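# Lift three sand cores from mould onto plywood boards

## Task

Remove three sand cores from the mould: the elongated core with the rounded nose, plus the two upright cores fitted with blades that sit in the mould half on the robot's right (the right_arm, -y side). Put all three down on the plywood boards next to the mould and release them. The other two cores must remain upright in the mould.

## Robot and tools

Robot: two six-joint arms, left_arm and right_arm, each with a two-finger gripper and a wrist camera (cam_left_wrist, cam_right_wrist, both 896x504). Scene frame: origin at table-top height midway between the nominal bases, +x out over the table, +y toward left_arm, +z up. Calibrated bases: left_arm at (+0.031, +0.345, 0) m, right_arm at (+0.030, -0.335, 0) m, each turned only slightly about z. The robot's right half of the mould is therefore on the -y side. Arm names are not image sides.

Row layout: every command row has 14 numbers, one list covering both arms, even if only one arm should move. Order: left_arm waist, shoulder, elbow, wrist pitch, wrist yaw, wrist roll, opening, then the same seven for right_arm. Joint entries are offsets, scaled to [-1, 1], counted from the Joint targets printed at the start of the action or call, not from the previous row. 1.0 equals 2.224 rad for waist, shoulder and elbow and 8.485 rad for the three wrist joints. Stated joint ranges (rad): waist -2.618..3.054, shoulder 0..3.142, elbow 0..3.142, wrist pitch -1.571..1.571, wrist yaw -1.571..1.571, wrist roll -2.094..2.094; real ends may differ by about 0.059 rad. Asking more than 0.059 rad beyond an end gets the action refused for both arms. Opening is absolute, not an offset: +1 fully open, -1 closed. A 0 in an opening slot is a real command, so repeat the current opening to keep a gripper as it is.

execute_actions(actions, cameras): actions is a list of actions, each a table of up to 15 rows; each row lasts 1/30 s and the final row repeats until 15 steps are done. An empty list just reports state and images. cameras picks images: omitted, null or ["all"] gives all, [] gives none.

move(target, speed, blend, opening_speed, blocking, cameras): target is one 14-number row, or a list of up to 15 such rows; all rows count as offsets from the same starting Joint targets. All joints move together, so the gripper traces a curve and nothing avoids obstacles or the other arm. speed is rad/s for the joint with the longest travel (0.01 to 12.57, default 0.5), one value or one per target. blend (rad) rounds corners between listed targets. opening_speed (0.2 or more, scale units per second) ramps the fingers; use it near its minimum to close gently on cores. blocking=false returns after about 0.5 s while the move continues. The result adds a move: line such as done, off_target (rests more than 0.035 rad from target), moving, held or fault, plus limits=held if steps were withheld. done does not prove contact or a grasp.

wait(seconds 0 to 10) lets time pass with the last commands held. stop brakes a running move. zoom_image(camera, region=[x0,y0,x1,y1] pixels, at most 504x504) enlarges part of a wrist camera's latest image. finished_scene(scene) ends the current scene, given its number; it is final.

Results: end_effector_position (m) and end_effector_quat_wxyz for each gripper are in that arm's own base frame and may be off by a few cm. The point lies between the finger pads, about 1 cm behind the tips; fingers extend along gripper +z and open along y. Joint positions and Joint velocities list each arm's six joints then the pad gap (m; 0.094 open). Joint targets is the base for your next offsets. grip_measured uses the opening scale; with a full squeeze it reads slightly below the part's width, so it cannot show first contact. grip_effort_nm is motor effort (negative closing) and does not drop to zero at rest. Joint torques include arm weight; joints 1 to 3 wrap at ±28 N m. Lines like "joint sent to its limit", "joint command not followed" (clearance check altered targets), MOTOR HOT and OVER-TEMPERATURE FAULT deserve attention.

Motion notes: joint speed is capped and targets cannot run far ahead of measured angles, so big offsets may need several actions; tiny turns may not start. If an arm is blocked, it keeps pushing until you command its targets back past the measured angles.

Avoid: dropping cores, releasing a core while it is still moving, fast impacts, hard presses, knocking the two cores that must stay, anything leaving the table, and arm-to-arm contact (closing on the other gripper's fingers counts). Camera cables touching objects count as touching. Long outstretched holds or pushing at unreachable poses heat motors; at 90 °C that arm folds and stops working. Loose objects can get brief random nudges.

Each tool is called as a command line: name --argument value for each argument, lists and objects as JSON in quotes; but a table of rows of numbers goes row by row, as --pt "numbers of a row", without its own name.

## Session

execute_actions --actions '[]'

Scene clock: 0.00 s.
left_arm: end_effector_position=(+0.3493, -0.0518, +0.2095) grip_measured=+1.000 grip_effort_nm=n/a end_effector_quat_wxyz=(+0.534, -0.007, +0.815, -0.226) | right_arm: end_effector_position=(+0.3046, +0.0783, +0.1820) grip_measured=+1.000 grip_effort_nm=n/a end_effector_quat_wxyz=(+0.477, +0.034, +0.863, +0.162)
Joint positions: left_arm=[0.059 1.017 0.578 0.071 0.424 -0.25 0.094] | right_arm=[0.21 0.854 0.562 -0.224 -0.068 0.329 0.094]
Joint velocities: within noise
Joint torques (N m): no reading
Heat: left arm: 32 °C; right arm: 33 °C.
Joint targets: left_arm=[0.059 1.010 0.587 0.072 0.427 -0.248] | right_arm=[0.210 0.847 0.574 -0.220 -0.067 0.327]
Tool commands: left_gripper/opening=+1.0 right_gripper/opening=+1.0

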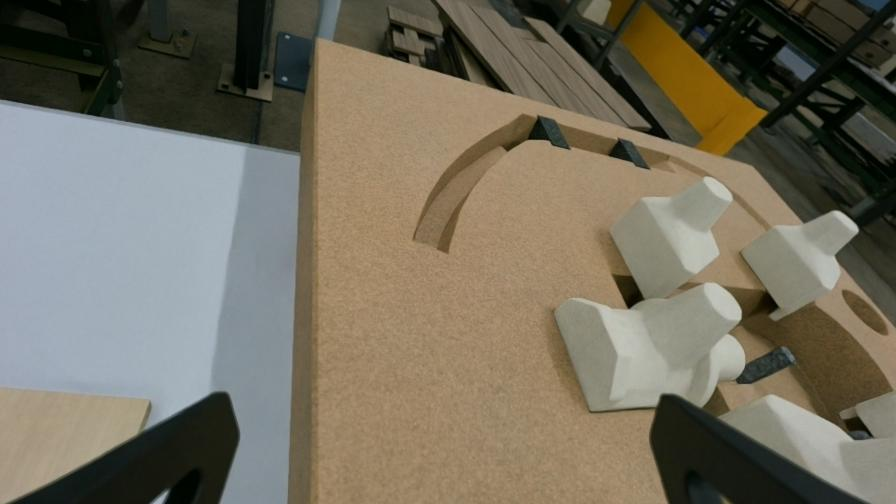

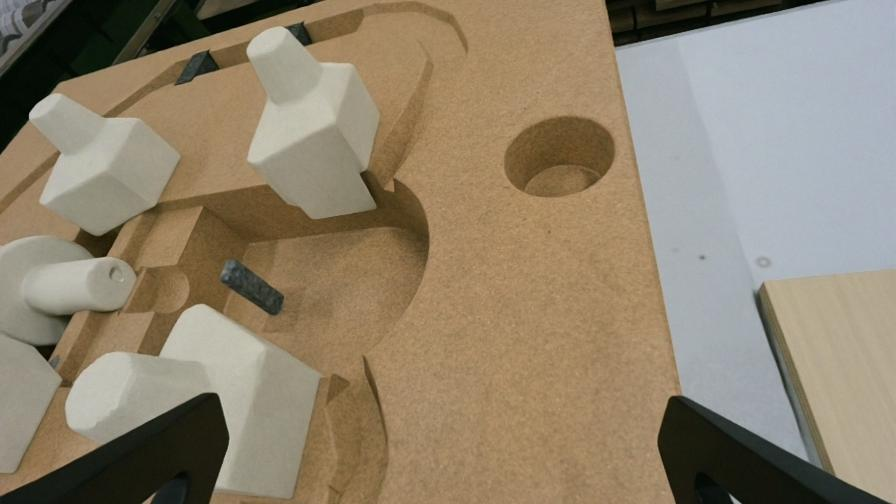

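move --target '[-0.184,0.400,0.770,-0.1853,-0.0503,0.0292,1,0.0854,0.4735,0.7761,-0.1509,0.0079,-0.0385,1]' --speed 1.2

Scene clock: 6.20 s.
left_arm: end_effector_position=(+0.3917, -0.1422, +0.2986) grip_measured=+1.000 grip_effort_nm=0.027 end_effector_quat_wxyz=(+0.230, +0.165, +0.958, -0.046) | right_arm: end_effector_position=(+0.3864, +0.1638, +0.2929) grip_measured=+1.000 grip_effort_nm=0.027 end_effector_quat_wxyz=(+0.224, -0.189, +0.955, +0.049)
Joint positions: left_arm=[-0.347 1.881 2.276 -1.493 0.009 -0.007 0.094] | right_arm=[0.395 1.893 2.271 -1.487 -0.008 0.007 0.094]
Joint torques (N m): left_arm=[-0.27 -6.41 6.37 1.25 -0.09 0.01] | right_arm=[0.4 -7.01 7.05 0.65 0.06 -0.12]
Heat: left arm: 33 °C; right arm: 34 °C.
Joint targets: left_arm=[-0.350 1.899 2.300 -1.500 0.000 -0.001] | right_arm=[0.400 1.901 2.300 -1.501 0.000 0.000]
move: done

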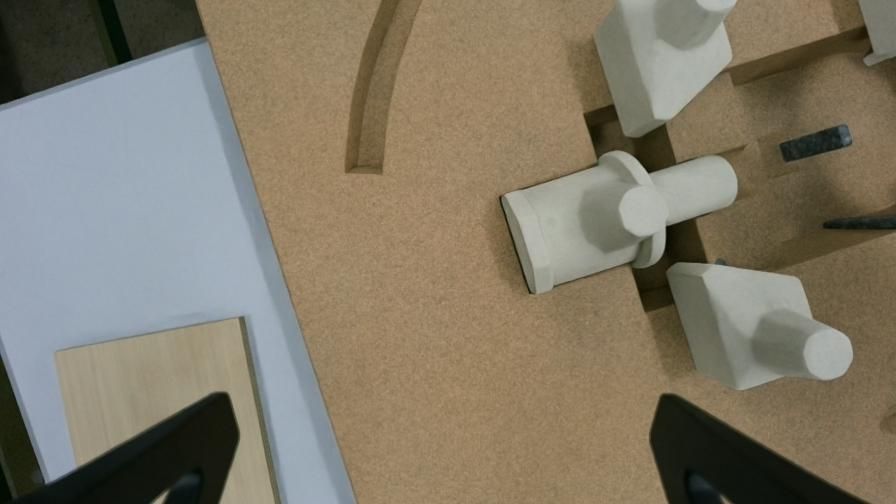

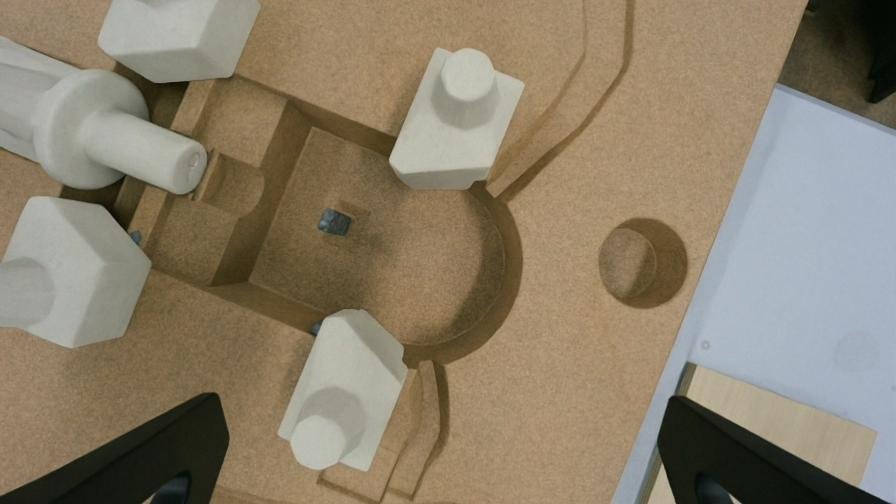

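move --target '[-0.0638,0.0301,-0.1601,0.0530,0.0185,0.033,0.4,0.1034,-0.0544,-0.2253,0.0148,0.0176,0.0702,1]' --speed 0.9

Scene clock: 33.83 s.
left_arm: end_effector_position=(+0.4143, -0.2486, +0.2062) grip_measured=+0.402 grip_effort_nm=-0.066 end_effector_quat_wxyz=(+0.239, +0.376, +0.890, -0.096) | right_arm: end_effector_position=(+0.3144, +0.1990, +0.1902) grip_measured=+1.000 grip_effort_nm=0.027 end_effector_quat_wxyz=(+0.110, -0.014, +0.994, -0.006)
Joint positions: left_arm=[-0.49 1.954 1.95 -1.065 0.143 0.272 0.066] | right_arm=[0.627 1.814 1.808 -1.391 0.136 0.587 0.094]
Joint torques (N m): left_arm=[-0.06 -8.31 4.72 1.5 0.24 0.01] | right_arm=[0.32 -10.28 4.57 0.53 0.17 0.06]
Heat: left arm: 34 °C; right arm: 36 °C.
Joint targets: left_arm=[-0.492 1.966 1.944 -1.051 0.157 0.279] | right_arm=[0.630 1.780 1.799 -1.375 0.149 0.596]
move: done

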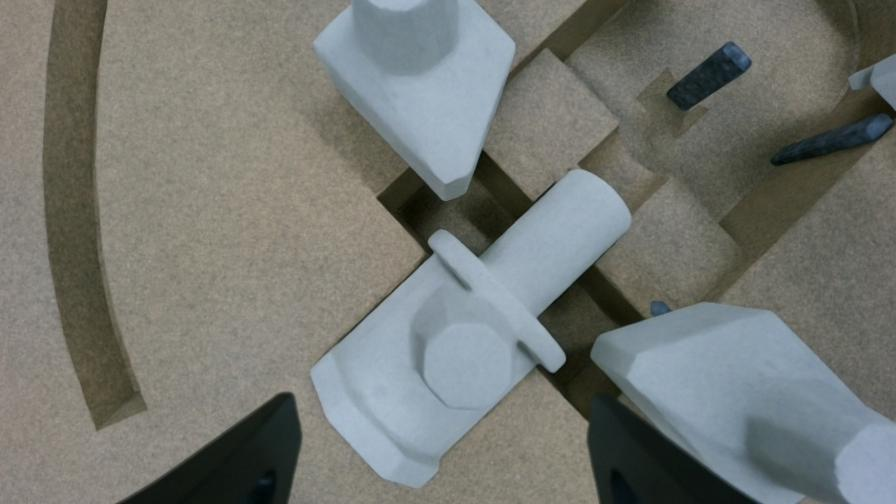

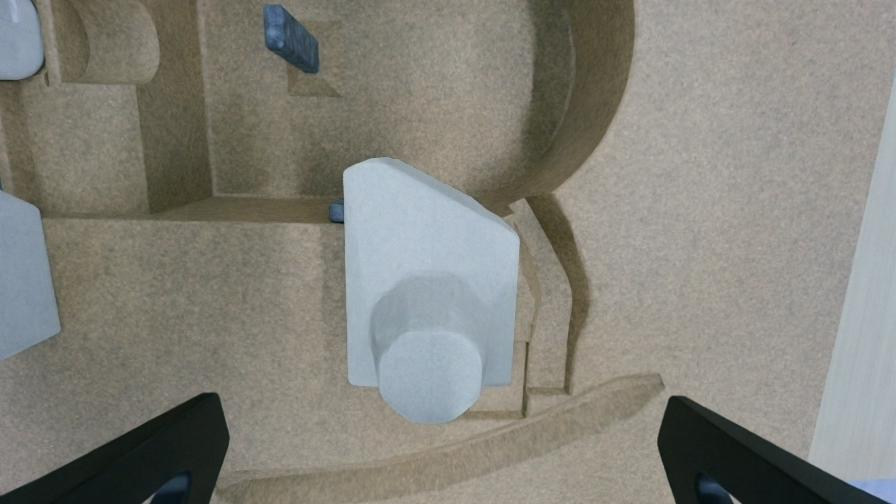

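move --pt "-0.0045 0 -0.0513 0.0137 0.0009 0.0004 0.4 0.0054 -0.0067 -0.085 0.0218 0.0017 0.0024 1" --pt "-0.0045 -0.007 -0.1051 0.0269 0.0009 0.0004 0.4 0.0054 -0.0165 -0.1640 0.0426 0.0017 0.0024 1" --speed 0.4 --blend 0.05

Scene clock: 57.83 s.
left_arm: end_effector_position=(+0.4175, -0.2543, +0.1477) grip_measured=+0.402 grip_effort_nm=-0.061 end_effector_quat_wxyz=(+0.235, +0.380, +0.889, -0.099) | right_arm: end_effector_position=(+0.3172, +0.2015, +0.1118) grip_measured=+1.000 grip_effort_nm=0.032 end_effector_quat_wxyz=(+0.126, -0.005, +0.992, -0.002)
Joint positions: left_arm=[-0.494 1.954 1.718 -0.838 0.15 0.275 0.066] | right_arm=[0.634 1.777 1.442 -1.032 0.15 0.608 0.094]
Joint torques (N m): left_arm=[-0.57 -9.59 4.75 1.52 0.27 0.05] | right_arm=[0.7 -10.17 4.83 0.6 0.19 0.06]
Heat: left arm: 38 °C; right arm: 43 °C.
Joint targets: left_arm=[-0.502 1.951 1.710 -0.822 0.165 0.283] | right_arm=[0.642 1.743 1.435 -1.013 0.164 0.616]
move: done

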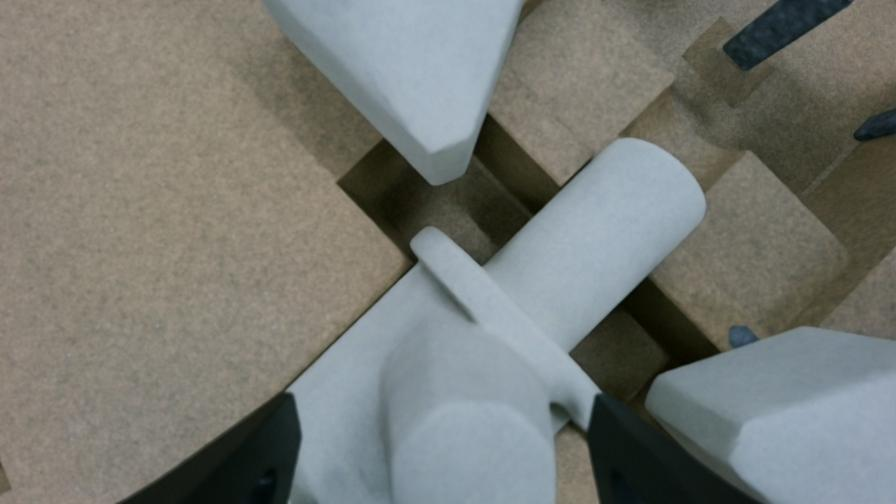

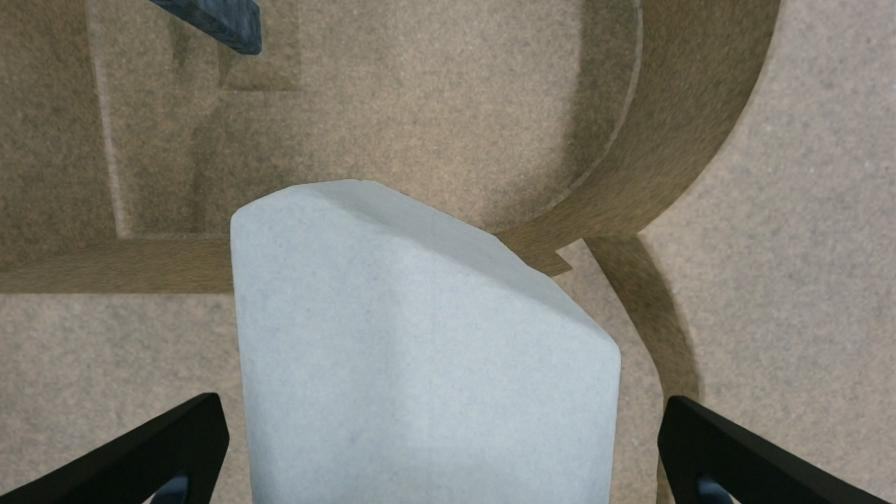

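move --pt "-0.0063 0 0 0 0 0 0.4 0.0036 0 0 0 0 0 1" --pt "-0.0063 0 0 0 0 0 -0.6 0.0036 0 0 0 0 0 0.0" --opening_speed 0.4

Scene clock: 65.63 s.
left_arm: end_effector_position=(+0.4152, -0.2595, +0.1480) grip_measured=-0.255 grip_effort_nm=-0.999 end_effector_quat_wxyz=(+0.237, +0.386, +0.886, -0.098) | right_arm: end_effector_position=(+0.3161, +0.2041, +0.1120) grip_measured=+0.160 grip_effort_nm=-1.004 end_effector_quat_wxyz=(+0.128, -0.008, +0.992, -0.002)
Joint positions: left_arm=[-0.509 1.954 1.718 -0.835 0.143 0.276 0.035] | right_arm=[0.643 1.777 1.442 -1.03 0.153 0.61 0.054]
Joint torques (N m): left_arm=[-0.58 -9.68 4.75 1.5 0.35 0.05] | right_arm=[0.61 -10.18 4.83 0.6 0.16 0.03]
Heat: left arm: 39 °C; right arm: 41 °C.
Joint targets: left_arm=[-0.516 1.951 1.710 -0.822 0.164 0.283] | right_arm=[0.650 1.743 1.435 -1.013 0.164 0.616]
move: done

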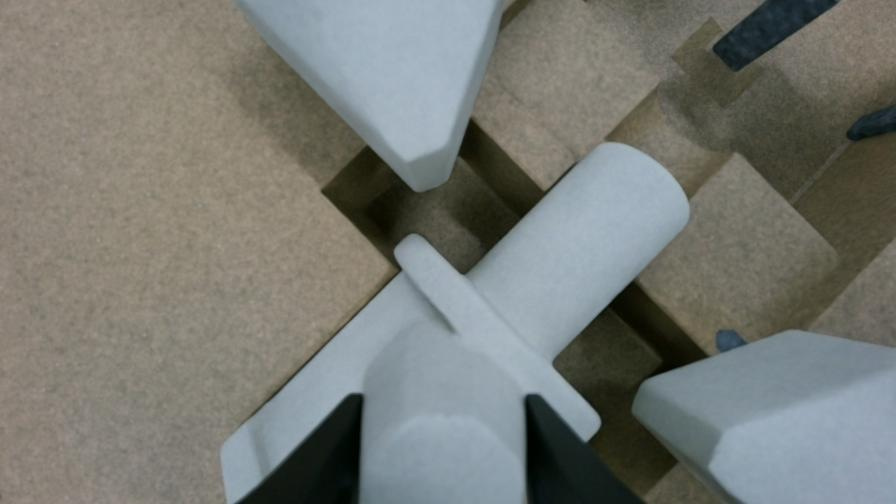

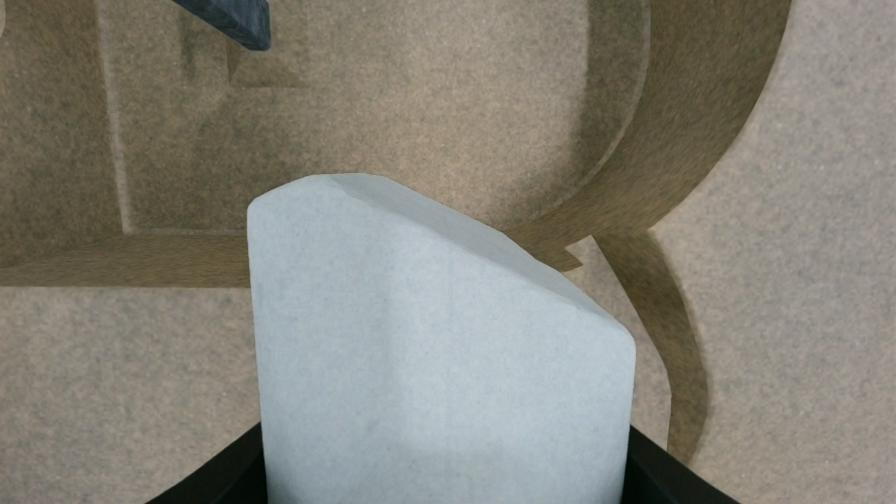

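move --pt "0 0.0018 0.1034 -0.0178 0 0 -0.6 0 0.0108 0.0742 -0.0165 0 0 0" --pt "0 0.013 0.1583 -0.0291 0 0 -0.6 0 0.031 0.1933 -0.043 0 0 0" --speed 0.3 --blend 0.04

Scene clock: 77.47 s.
left_arm: end_effector_position=(+0.4088, -0.2549, +0.2060) grip_measured=-0.255 grip_effort_nm=-0.999 end_effector_quat_wxyz=(+0.223, +0.386, +0.890, -0.094) | right_arm: end_effector_position=(+0.3157, +0.2042, +0.1935) grip_measured=+0.160 grip_effort_nm=-1.004 end_effector_quat_wxyz=(+0.121, -0.009, +0.993, -0.006)
Joint positions: left_arm=[-0.509 1.985 2.009 -1.125 0.139 0.278 0.035] | right_arm=[0.643 1.816 1.819 -1.384 0.152 0.61 0.054]
Joint torques (N m): left_arm=[-0.58 -9.68 9.68 1.91 0.4 0.01] | right_arm=[0.61 -7.76 8.88 0.48 0.18 0.03]
Heat: left arm: 40 °C; right arm: 39 °C.
Joint targets: left_arm=[-0.516 1.980 2.063 -1.069 0.165 0.283] | right_arm=[0.650 1.812 1.864 -1.378 0.164 0.616]
move: off_target (left_arm, right_arm); left_arm: the wrist pitch is farthest, 0.056 rad from its target; right_arm: the elbow is farthest, 0.046 rad from its target

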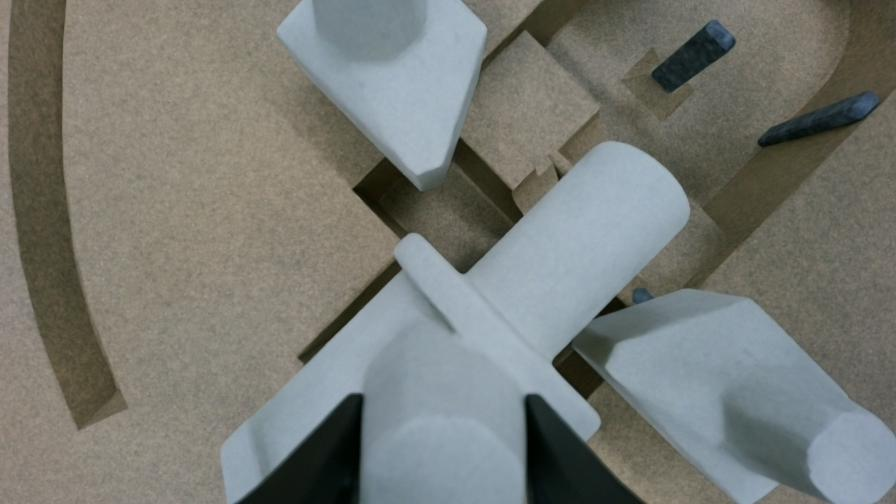

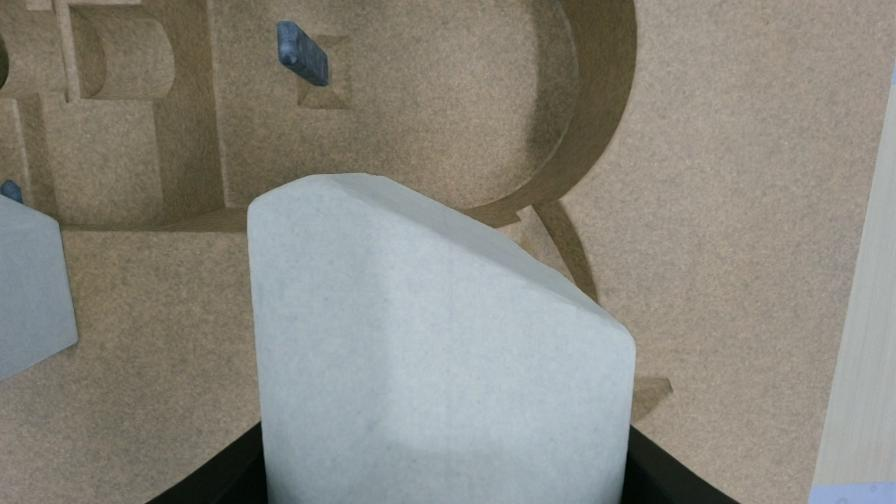

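move --pt "0.036 -0.0665 -0.0418 -0.0025 0 0 -0.6 -0.0225 -0.0234 -0.001 0.0009 0 0 0" --pt "0.232 -0.2023 -0.1632 -0.0178 -0.01 -0.0169 -0.6 -0.2473 -0.0863 -0.0647 0.0151 -0.0229 -0.0585 0" --pt "0.4254 -0.3103 -0.388 0.0164 -0.0194 -0.0334 -0.6 -0.4978 -0.1497 -0.2253 0.0506 -0.043 -0.1154 0" --speed '[0.35,0.6,0.6]' --blend 0.08

Scene clock: 102.17 s.
left_arm: end_effector_position=(+0.2841, +0.1305, +0.1689) grip_measured=-0.256 grip_effort_nm=-1.004 end_effector_quat_wxyz=(+0.201, -0.205, +0.957, +0.045) | right_arm: end_effector_position=(+0.3314, -0.1281, +0.1734) grip_measured=+0.160 grip_effort_nm=-1.004 end_effector_quat_wxyz=(+0.213, +0.034, +0.977, +0.002)
Joint positions: left_arm=[0.427 1.346 1.186 -0.996 -0.001 0.006 0.035] | right_arm=[-0.459 1.526 1.358 -1.009 -0.176 -0.354 0.054]
Joint torques (N m): left_arm=[0.27 -8.39 6.34 1.92 0.05 -0.12] | right_arm=[0.16 -9.46 6.05 1.28 -0.32 -0.14]
Heat: left arm: 38 °C; right arm: 39 °C.
Joint targets: left_arm=[0.430 1.289 1.199 -0.930 0.000 -0.001] | right_arm=[-0.457 1.479 1.363 -0.949 -0.201 -0.363]
move: off_target (left_arm, right_arm); blend cut to 0.074 rad at target 1; left_arm: the wrist pitch is farthest, 0.066 rad from its target; right_arm: the wrist pitch is farthest, 0.060 rad from its target

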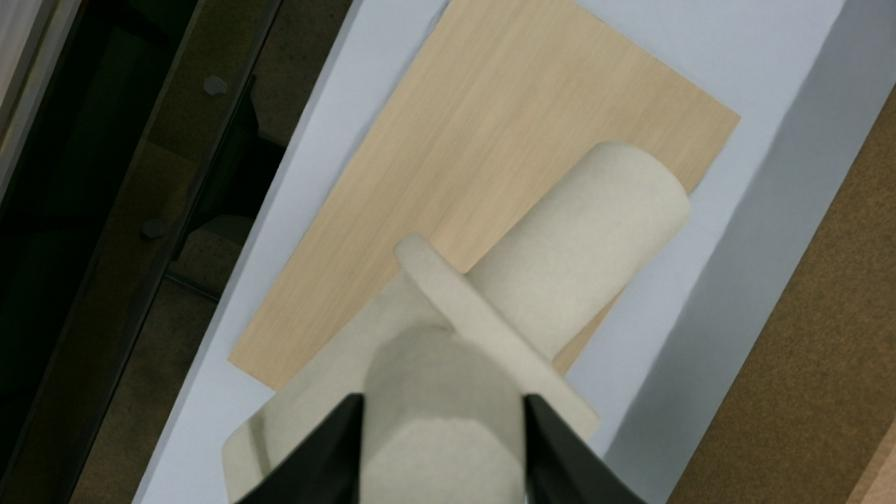

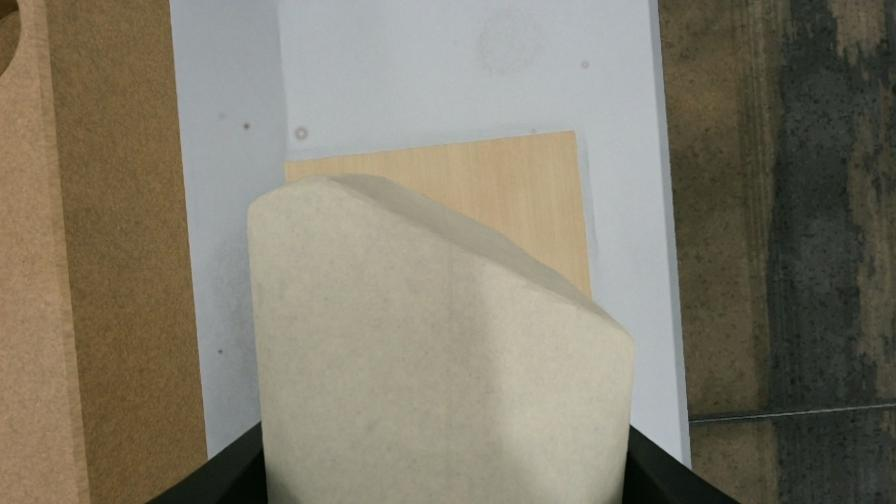

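move --pt "0 -0.0108 -0.1277 0.0444 0 0 -0.6 0 0.0184 -0.1434 0.0427 0 0 0" --pt "0 -0.0094 -0.1344 0.046 0 0 -0.6 0 0.0382 -0.2095 0.073 0 0 0" --speed '[0.35,0.25]' --blend 0.02

Scene clock: 121.47 s.
left_arm: end_effector_position=(+0.2952, +0.1355, +0.1119) grip_measured=-0.256 grip_effort_nm=-0.994 end_effector_quat_wxyz=(+0.251, -0.203, +0.945, +0.055) | right_arm: end_effector_position=(+0.3430, -0.1333, +0.0626) grip_measured=+0.160 grip_effort_nm=-1.004 end_effector_quat_wxyz=(+0.262, +0.027, +0.964, -0.020)
Joint positions: left_arm=[0.427 1.317 0.891 -0.626 -0.001 0.005 0.035] | right_arm=[-0.459 1.565 0.896 -0.397 -0.178 -0.357 0.054]
Joint torques (N m): left_arm=[0.34 -7.6 6 2.34 0.04 -0.11] | right_arm=[0.2 -5.75 5.52 1.5 -0.3 -0.1]
Heat: left arm: 36 °C; right arm: 38 °C.
Joint targets: left_arm=[0.430 1.269 0.900 -0.540 0.000 0.000] | right_arm=[-0.457 1.564 0.897 -0.329 -0.201 -0.363]
move: off_target (left_arm, right_arm); left_arm: the wrist pitch is farthest, 0.086 rad from its target; right_arm: the wrist pitch is farthest, 0.068 rad from its target

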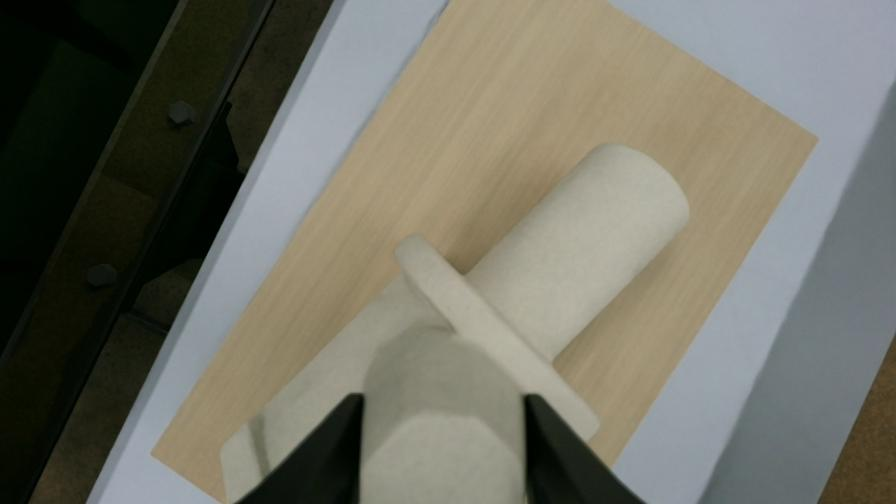

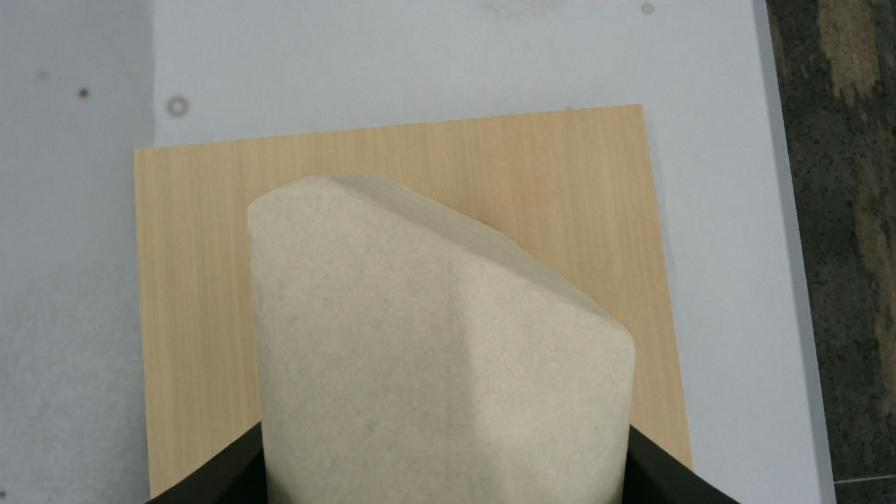

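move --target '[0,0.0004,-0.0076,0.0021,0,0,-0.6,0,0.011,-0.0171,0.0075,0,0,0]' --speed 0.06

Scene clock: 127.37 s.
left_arm: end_effector_position=(+0.2968, +0.1363, +0.1117) grip_measured=-0.256 grip_effort_nm=-1.013 end_effector_quat_wxyz=(+0.258, -0.203, +0.943, +0.057) | right_arm: end_effector_position=(+0.3505, -0.1346, +0.0598) grip_measured=+0.160 grip_effort_nm=-1.009 end_effector_quat_wxyz=(+0.283, +0.023, +0.959, -0.023)
Joint positions: left_arm=[0.427 1.312 0.879 -0.603 -0.001 0.004 0.035] | right_arm=[-0.459 1.575 0.87 -0.319 -0.191 -0.358 0.054]
Joint torques (N m): left_arm=[0.31 -7.2 5.55 2.32 0.03 -0.11] | right_arm=[0.17 -4.68 4.66 1.44 -0.18 -0.1]
Heat: left arm: 36 °C; right arm: 37 °C.
Joint targets: left_arm=[0.430 1.269 0.883 -0.522 0.000 -0.001] | right_arm=[-0.457 1.588 0.859 -0.266 -0.201 -0.363]
move: off_target (left_arm, right_arm); left_arm: the wrist pitch is farthest, 0.081 rad from its target; right_arm: the wrist pitch is farthest, 0.054 rad from its target

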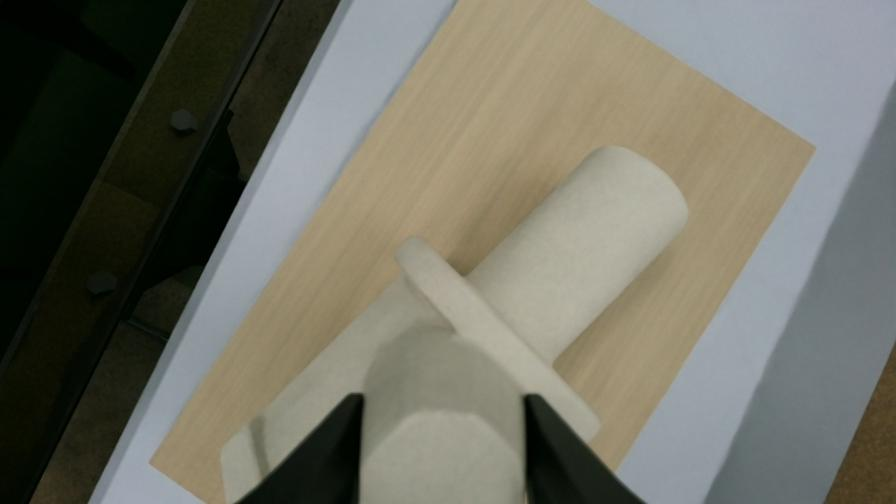

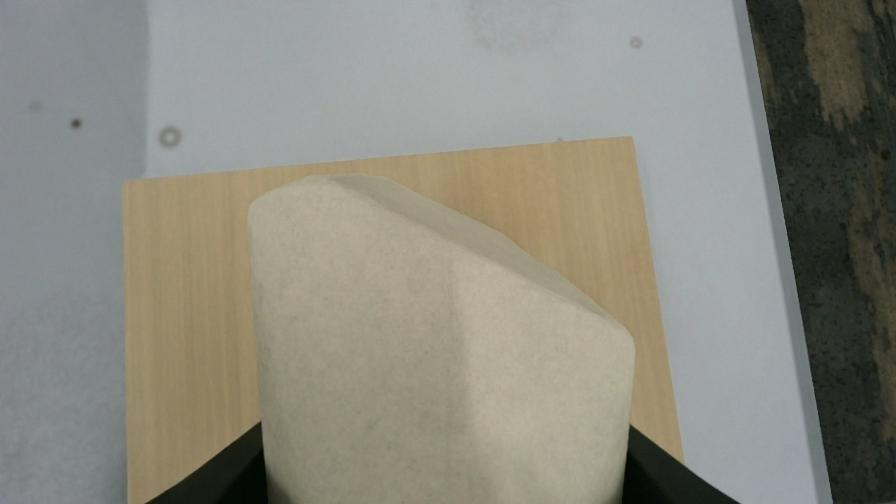

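move --target '[0,0,-0.0058,0,0,0,-0.6,0,0,-0.0072,0,0,0,0]' --speed 0.06 --cameras '[]'

Scene clock: 134.27 s.
left_arm: end_effector_position=(+0.2966, +0.1361, +0.1114) grip_measured=-0.256 grip_effort_nm=-0.999 end_effector_quat_wxyz=(+0.261, -0.202, +0.942, +0.057) | right_arm: end_effector_position=(+0.3513, -0.1338, +0.0590) grip_measured=+0.160 grip_effort_nm=-1.004 end_effector_quat_wxyz=(+0.287, +0.022, +0.957, -0.021)
Joint positions: left_arm=[0.427 1.306 0.871 -0.594 -0.001 0.004 0.035] | right_arm=[-0.459 1.575 0.862 -0.304 -0.197 -0.358 0.054]
Joint torques (N m): left_arm=[0.25 -6.76 5.24 2.22 0.02 -0.1] | right_arm=[0.18 -4.7 4.03 1.31 -0.12 -0.09]
Heat: left arm: 37 °C; right arm: 36 °C.
Joint targets: left_arm=[0.430 1.270 0.871 -0.522 0.000 -0.001] | right_arm=[-0.457 1.588 0.843 -0.266 -0.201 -0.363]
move: off_target (left_arm, right_arm); left_arm: the wrist pitch is farthest, 0.072 rad from its target; right_arm: the wrist pitch is farthest, 0.038 rad from its target
No camera images: "cameras" was empty.

move --target '[0,0,-0.0018,-0.0092,0,0,-0.6,0,0,-0.0072,0.0014,0,0,0]' --speed 0.08

Scene clock: 141.47 s.
left_arm: end_effector_position=(+0.2956, +0.1356, +0.1110) grip_measured=-0.256 grip_effort_nm=-1.004 end_effector_quat_wxyz=(+0.259, -0.203, +0.943, +0.057) | right_arm: end_effector_position=(+0.3532, -0.1341, +0.0587) grip_measured=+0.160 grip_effort_nm=-1.009 end_effector_quat_wxyz=(+0.294, +0.021, +0.955, -0.023)
Joint positions: left_arm=[0.427 1.306 0.871 -0.599 -0.001 0.002 0.035] | right_arm=[-0.459 1.575 0.851 -0.279 -0.2 -0.358 0.054]
Joint torques (N m): left_arm=[0.39 -6.69 4.94 1.4 0.02 -0.12] | right_arm=[0.18 -4.68 3.64 1.18 -0.1 -0.1]
Heat: left arm: 37 °C; right arm: 36 °C.
Joint targets: left_arm=[0.430 1.270 0.867 -0.600 0.000 -0.001] | right_arm=[-0.457 1.588 0.827 -0.254 -0.201 -0.363]
move: off_target (left_arm); left_arm: the shoulder is farthest, 0.036 rad from its target

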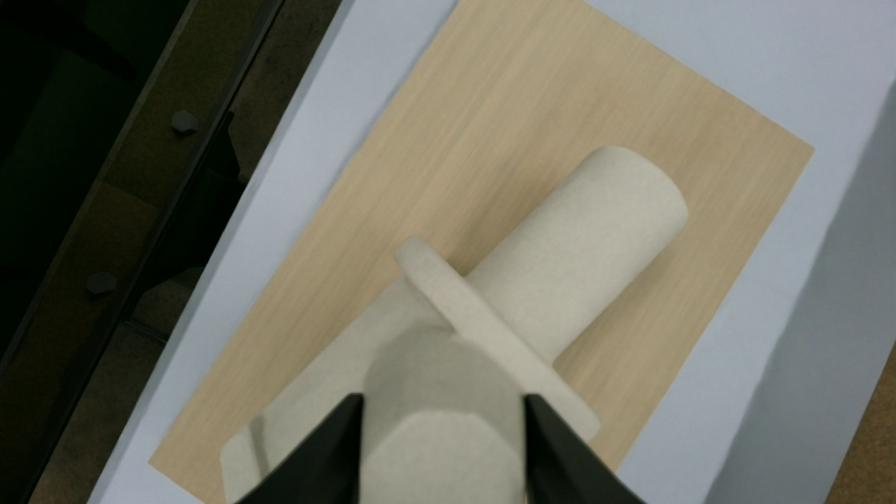

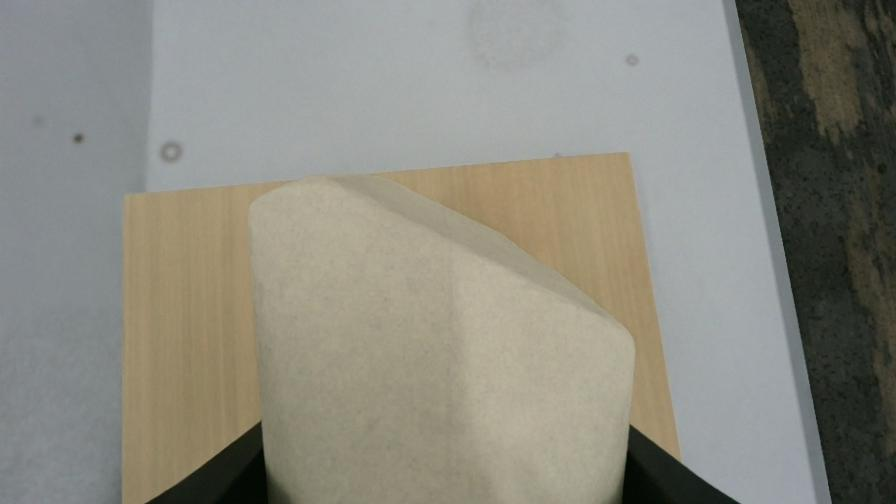

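move --target '[0,0,0,0,0,0,0.4,0,0,-0.0063,0.0012,0,0,0]' --speed 0.06 --opening_speed 0.3

Scene clock: 151.47 s.
left_arm: end_effector_position=(+0.2954, +0.1356, +0.1141) grip_measured=+0.398 grip_effort_nm=0.125 end_effector_quat_wxyz=(+0.264, -0.203, +0.941, +0.058) | right_arm: end_effector_position=(+0.3548, -0.1343, +0.0583) grip_measured=+0.160 grip_effort_nm=-1.004 end_effector_quat_wxyz=(+0.300, +0.020, +0.953, -0.024)
Joint positions: left_arm=[0.427 1.295 0.871 -0.6 -0.001 0.002 0.066] | right_arm=[-0.459 1.575 0.841 -0.255 -0.203 -0.358 0.054]
Joint torques (N m): left_arm=[0.34 -5.78 4.97 1.44 0.04 -0.1] | right_arm=[0.14 -4.66 3.36 1.09 -0.07 -0.1]
Heat: left arm: 36 °C; right arm: 36 °C.
Joint targets: left_arm=[0.430 1.269 0.867 -0.600 0.000 -0.001] | right_arm=[-0.457 1.588 0.813 -0.244 -0.201 -0.363]
move: done

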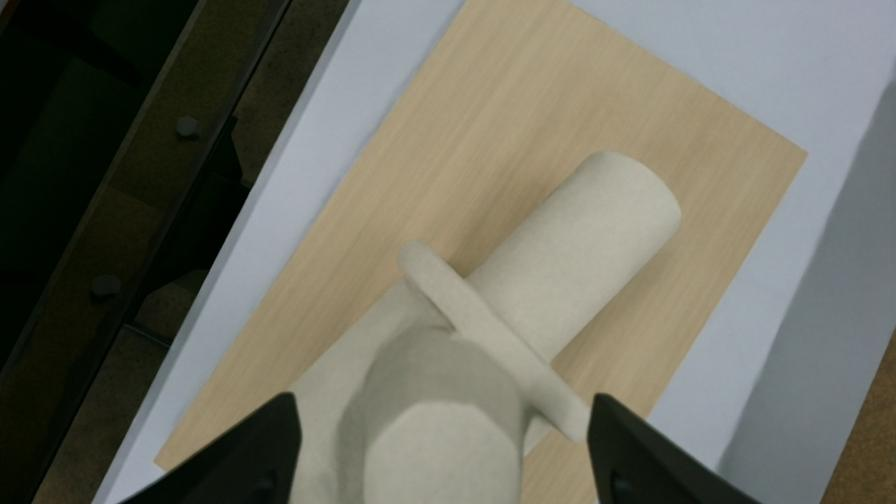

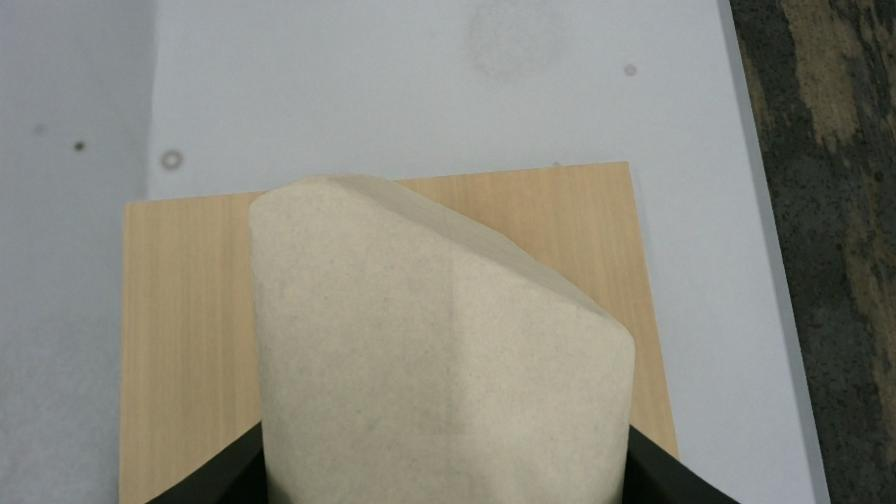

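move --pt "0 -0.0297 0.0189 -0.0127 0 0 0.4 0 0 -0.0067 0.0018 0 0 0" --pt "0 -0.0544 0.0409 -0.025 0 0 0.4 0 0 -0.0067 0.0018 0 0 0" --pt "0 -0.0872 0.0917 -0.0469 0 0 0.4 0 0 -0.0067 0.0018 0 0 0" --speed '[0.12,0.25,0.5]' --blend 0.02

Scene clock: 165.23 s.
left_arm: end_effector_position=(+0.2470, +0.1135, +0.1893) grip_measured=+0.398 grip_effort_nm=0.125 end_effector_quat_wxyz=(+0.260, -0.203, +0.942, +0.057) | right_arm: end_effector_position=(+0.3553, -0.1344, +0.0580) grip_measured=+0.160 grip_effort_nm=-1.004 end_effector_quat_wxyz=(+0.306, +0.019, +0.952, -0.026)
Joint positions: left_arm=[0.427 1.088 1.049 -0.994 -0.001 0.002 0.066] | right_arm=[-0.459 1.571 0.828 -0.233 -0.204 -0.358 0.054]
Joint torques (N m): left_arm=[0.36 -3.11 7.09 1.37 0.03 -0.09] | right_arm=[0.16 -4.33 3.21 1.04 -0.07 -0.11]
Heat: left arm: 35 °C; right arm: 36 °C.
Joint targets: left_arm=[0.430 1.076 1.070 -0.998 0.000 -0.001] | right_arm=[-0.457 1.588 0.798 -0.228 -0.201 -0.363]
move: done

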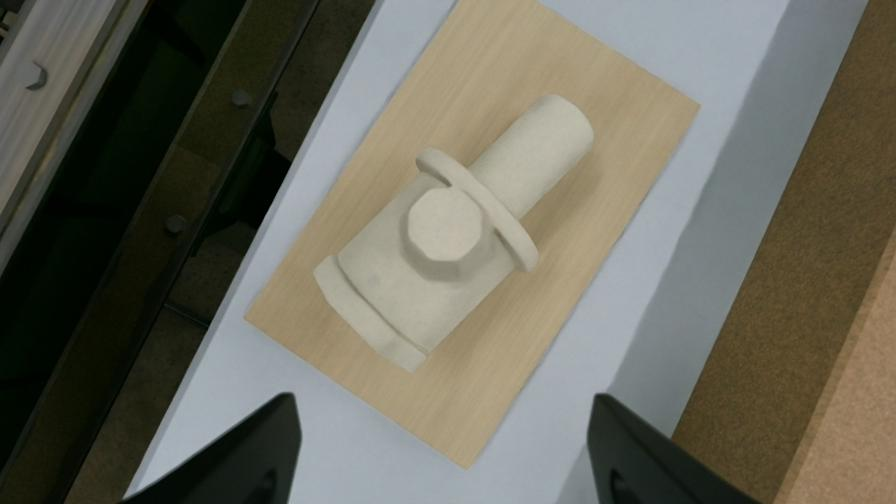

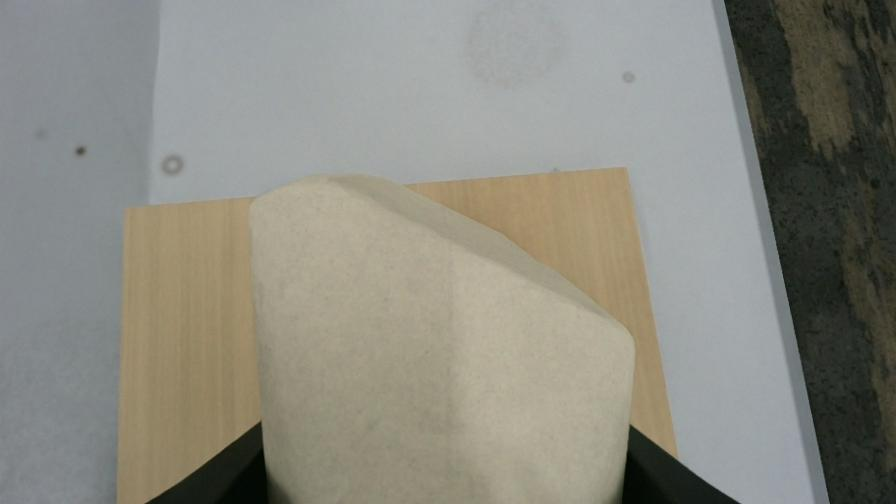

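move --target '[0,0,0,0,0,0,0.4,0,0.0,-0.0117,0.0024,0,0,0]' --speed 0.1 --cameras '[]'

Scene clock: 171.93 s.
left_arm: end_effector_position=(+0.2468, +0.1134, +0.1892) grip_measured=+0.398 grip_effort_nm=0.125 end_effector_quat_wxyz=(+0.259, -0.203, +0.943, +0.057) | right_arm: end_effector_position=(+0.3561, -0.1341, +0.0575) grip_measured=+0.160 grip_effort_nm=-1.009 end_effector_quat_wxyz=(+0.315, +0.017, +0.948, -0.029)
Joint positions: left_arm=[0.427 1.088 1.049 -0.995 -0.001 0.002 0.066] | right_arm=[-0.459 1.566 0.806 -0.197 -0.208 -0.358 0.054]
Joint torques (N m): left_arm=[0.34 -3.1 7.06 1.37 0.05 -0.09] | right_arm=[0.16 -3.81 2.96 0.9 -0.03 -0.1]
Heat: left arm: 35 °C; right arm: 36 °C.
Joint targets: left_arm=[0.430 1.076 1.070 -0.998 0.000 -0.001] | right_arm=[-0.457 1.588 0.772 -0.208 -0.201 -0.363]
move: done
No camera images: "cameras" was empty.

move --pt "0 0 0 0 0 0 0.4 0 -0.0065 0.0117 -0.0018 0 0 0" --pt "0 0 0 0 0 0 0.4 0 -0.0065 0.0117 -0.0018 0 0 0.45" --speed 0.2 --opening_speed 0.25

Scene clock: 181.70 s.
left_arm: end_effector_position=(+0.2468, +0.1134, +0.1892) grip_measured=+0.398 grip_effort_nm=0.120 end_effector_quat_wxyz=(+0.259, -0.203, +0.943, +0.057) | right_arm: end_effector_position=(+0.3511, -0.1335, +0.0536) grip_measured=+0.447 grip_effort_nm=0.183 end_effector_quat_wxyz=(+0.303, +0.020, +0.952, -0.028)
Joint positions: left_arm=[0.427 1.088 1.049 -0.995 -0.001 0.002 0.066] | right_arm=[-0.459 1.566 0.806 -0.221 -0.198 -0.358 0.068]
Joint torques (N m): left_arm=[0.31 -3.03 7.05 1.37 0.03 -0.09] | right_arm=[0.18 -4.93 4.77 0.97 -0.11 -0.1]
Heat: left arm: 35 °C; right arm: 35 °C.
Joint targets: left_arm=[0.430 1.076 1.070 -0.998 0.000 -0.001] | right_arm=[-0.457 1.574 0.798 -0.224 -0.201 -0.363]
move: done

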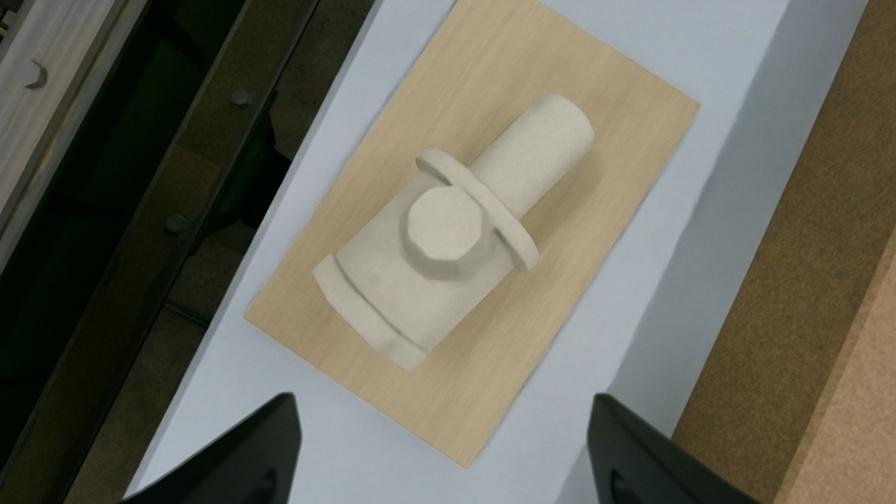

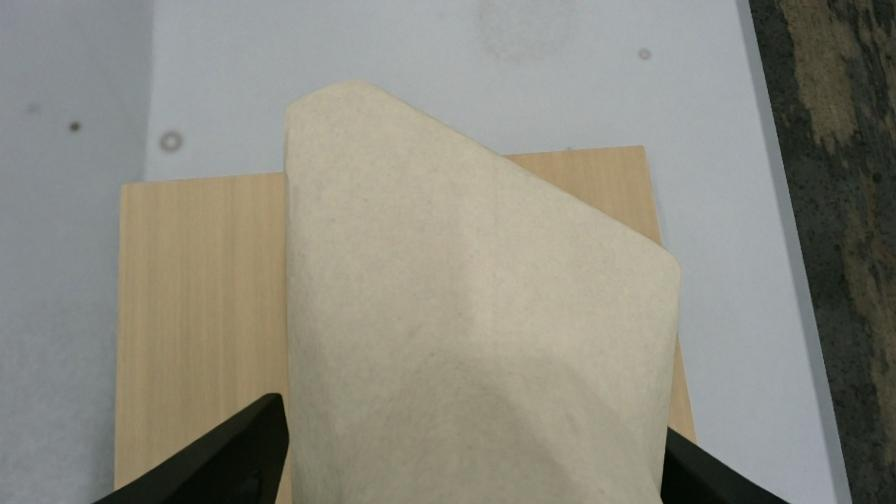

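move --pt "0 0 0 0 0 0 0.4 -0.0099 0 0 0 0 0 0.8" --pt "0 0 0 0 0 0 0.4 -0.0099 -0.0432 0.0013 -0.0116 0 0 0.8" --pt "0 0 0 0 0 0 0.4 -0.0099 -0.0832 0.0074 -0.0237 0 0 0.8" --pt "0 0 0 0 0 0 0.4 -0.0099 -0.152 0.0337 -0.0487 0 0 0.8" --speed '[0.1,0.12,0.2,0.4]' --blend '[0,0.01,0.03,0]' --opening_speed 0.4 --cameras '["cam_right_wrist"]'

Scene clock: 196.60 s.
left_arm: end_effector_position=(+0.2468, +0.1134, +0.1892) grip_measured=+0.398 grip_effort_nm=0.125 end_effector_quat_wxyz=(+0.259, -0.203, +0.943, +0.057) | right_arm: end_effector_position=(+0.2930, -0.1090, +0.1163) grip_measured=+0.797 grip_effort_nm=0.178 end_effector_quat_wxyz=(+0.279, +0.029, +0.960, -0.019)
Joint positions: left_arm=[0.427 1.088 1.049 -0.995 -0.001 0.002 0.066] | right_arm=[-0.472 1.252 0.844 -0.629 -0.198 -0.358 0.084]
Joint torques (N m): left_arm=[0.38 -3.03 7.05 1.38 0.04 -0.09] | right_arm=[-0.64 -4.74 8.17 0.85 -0.12 -0.09]
Heat: left arm: 35 °C; right arm: 35 °C.
Joint targets: left_arm=[0.430 1.076 1.070 -0.998 0.000 -0.001] | right_arm=[-0.479 1.236 0.873 -0.637 -0.201 -0.363]
move: done
Images, in order (width x height): cam_right_wrist 896x504.

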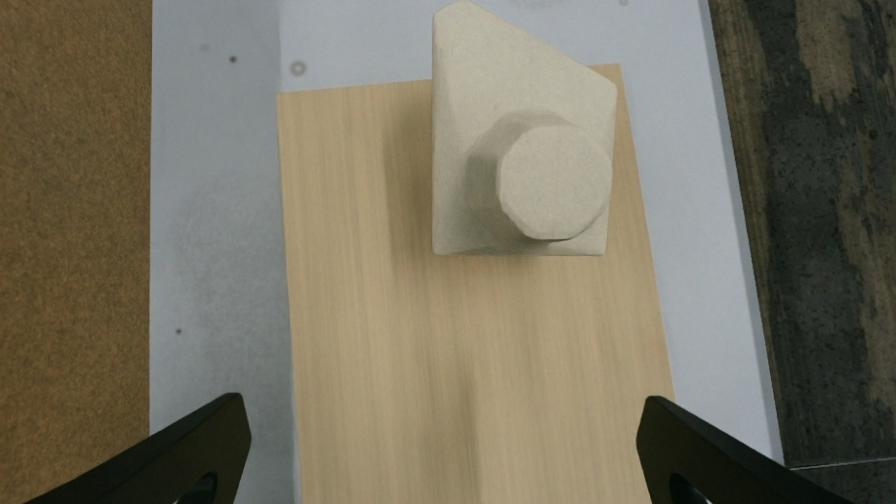

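move --pt "0 0 0 0 0 0 0.4 0 0.0063 0.2145 -0.0487 0 0 0.8" --pt "0 0 0 0 0 0 0.4 0.2154 0.1862 0.4168 -0.0722 0.0296 0.0487 0.8" --pt "0 0 0 0 0 0 0.4 0.4285 0.429 0.6259 -0.0499 0.0543 0.0882 1" --speed '[0.6,0.9,0.9]' --blend 0.1 --cameras '["cam_right_wrist"]'

Scene clock: 214.90 s.
left_arm: end_effector_position=(+0.2468, +0.1134, +0.1892) grip_measured=+0.398 grip_effort_nm=0.129 end_effector_quat_wxyz=(+0.259, -0.203, +0.943, +0.057) | right_arm: end_effector_position=(+0.4990, +0.2101, +0.1957) grip_measured=+0.997 grip_effort_nm=0.183 end_effector_quat_wxyz=(+0.289, -0.015, +0.957, +0.001)
Joint positions: left_arm=[0.427 1.088 1.049 -0.995 -0.001 0.002 0.066] | right_arm=[0.477 2.19 2.235 -1.077 0.246 0.378 0.094]
Joint torques (N m): left_arm=[0.29 -3.02 7.12 1.37 0.03 -0.11] | right_arm=[-0.24 -10.66 8.05 1.07 0.23 0.04]
Heat: left arm: 35 °C; right arm: 35 °C.
Joint targets: left_arm=[0.430 1.076 1.070 -0.998 0.000 -0.001] | right_arm=[0.474 2.190 2.266 -1.060 0.260 0.385]
move: done
Images, in order (width x height): cam_right_wrist 896x504.

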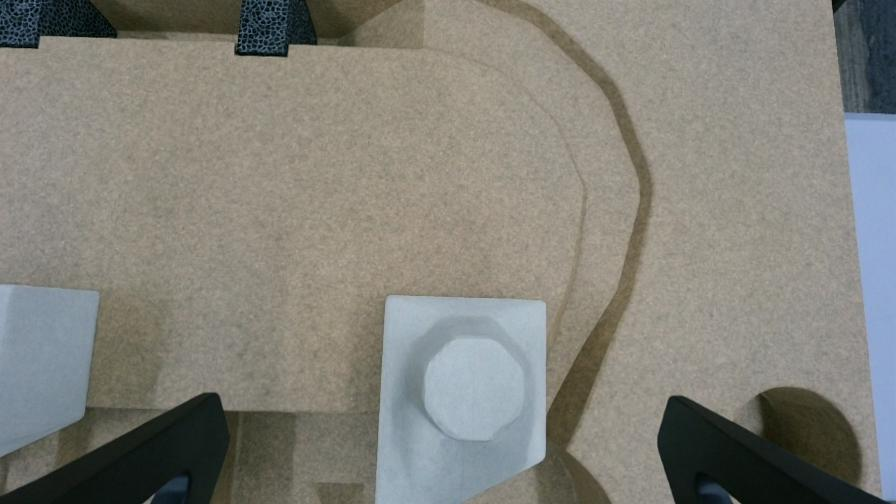

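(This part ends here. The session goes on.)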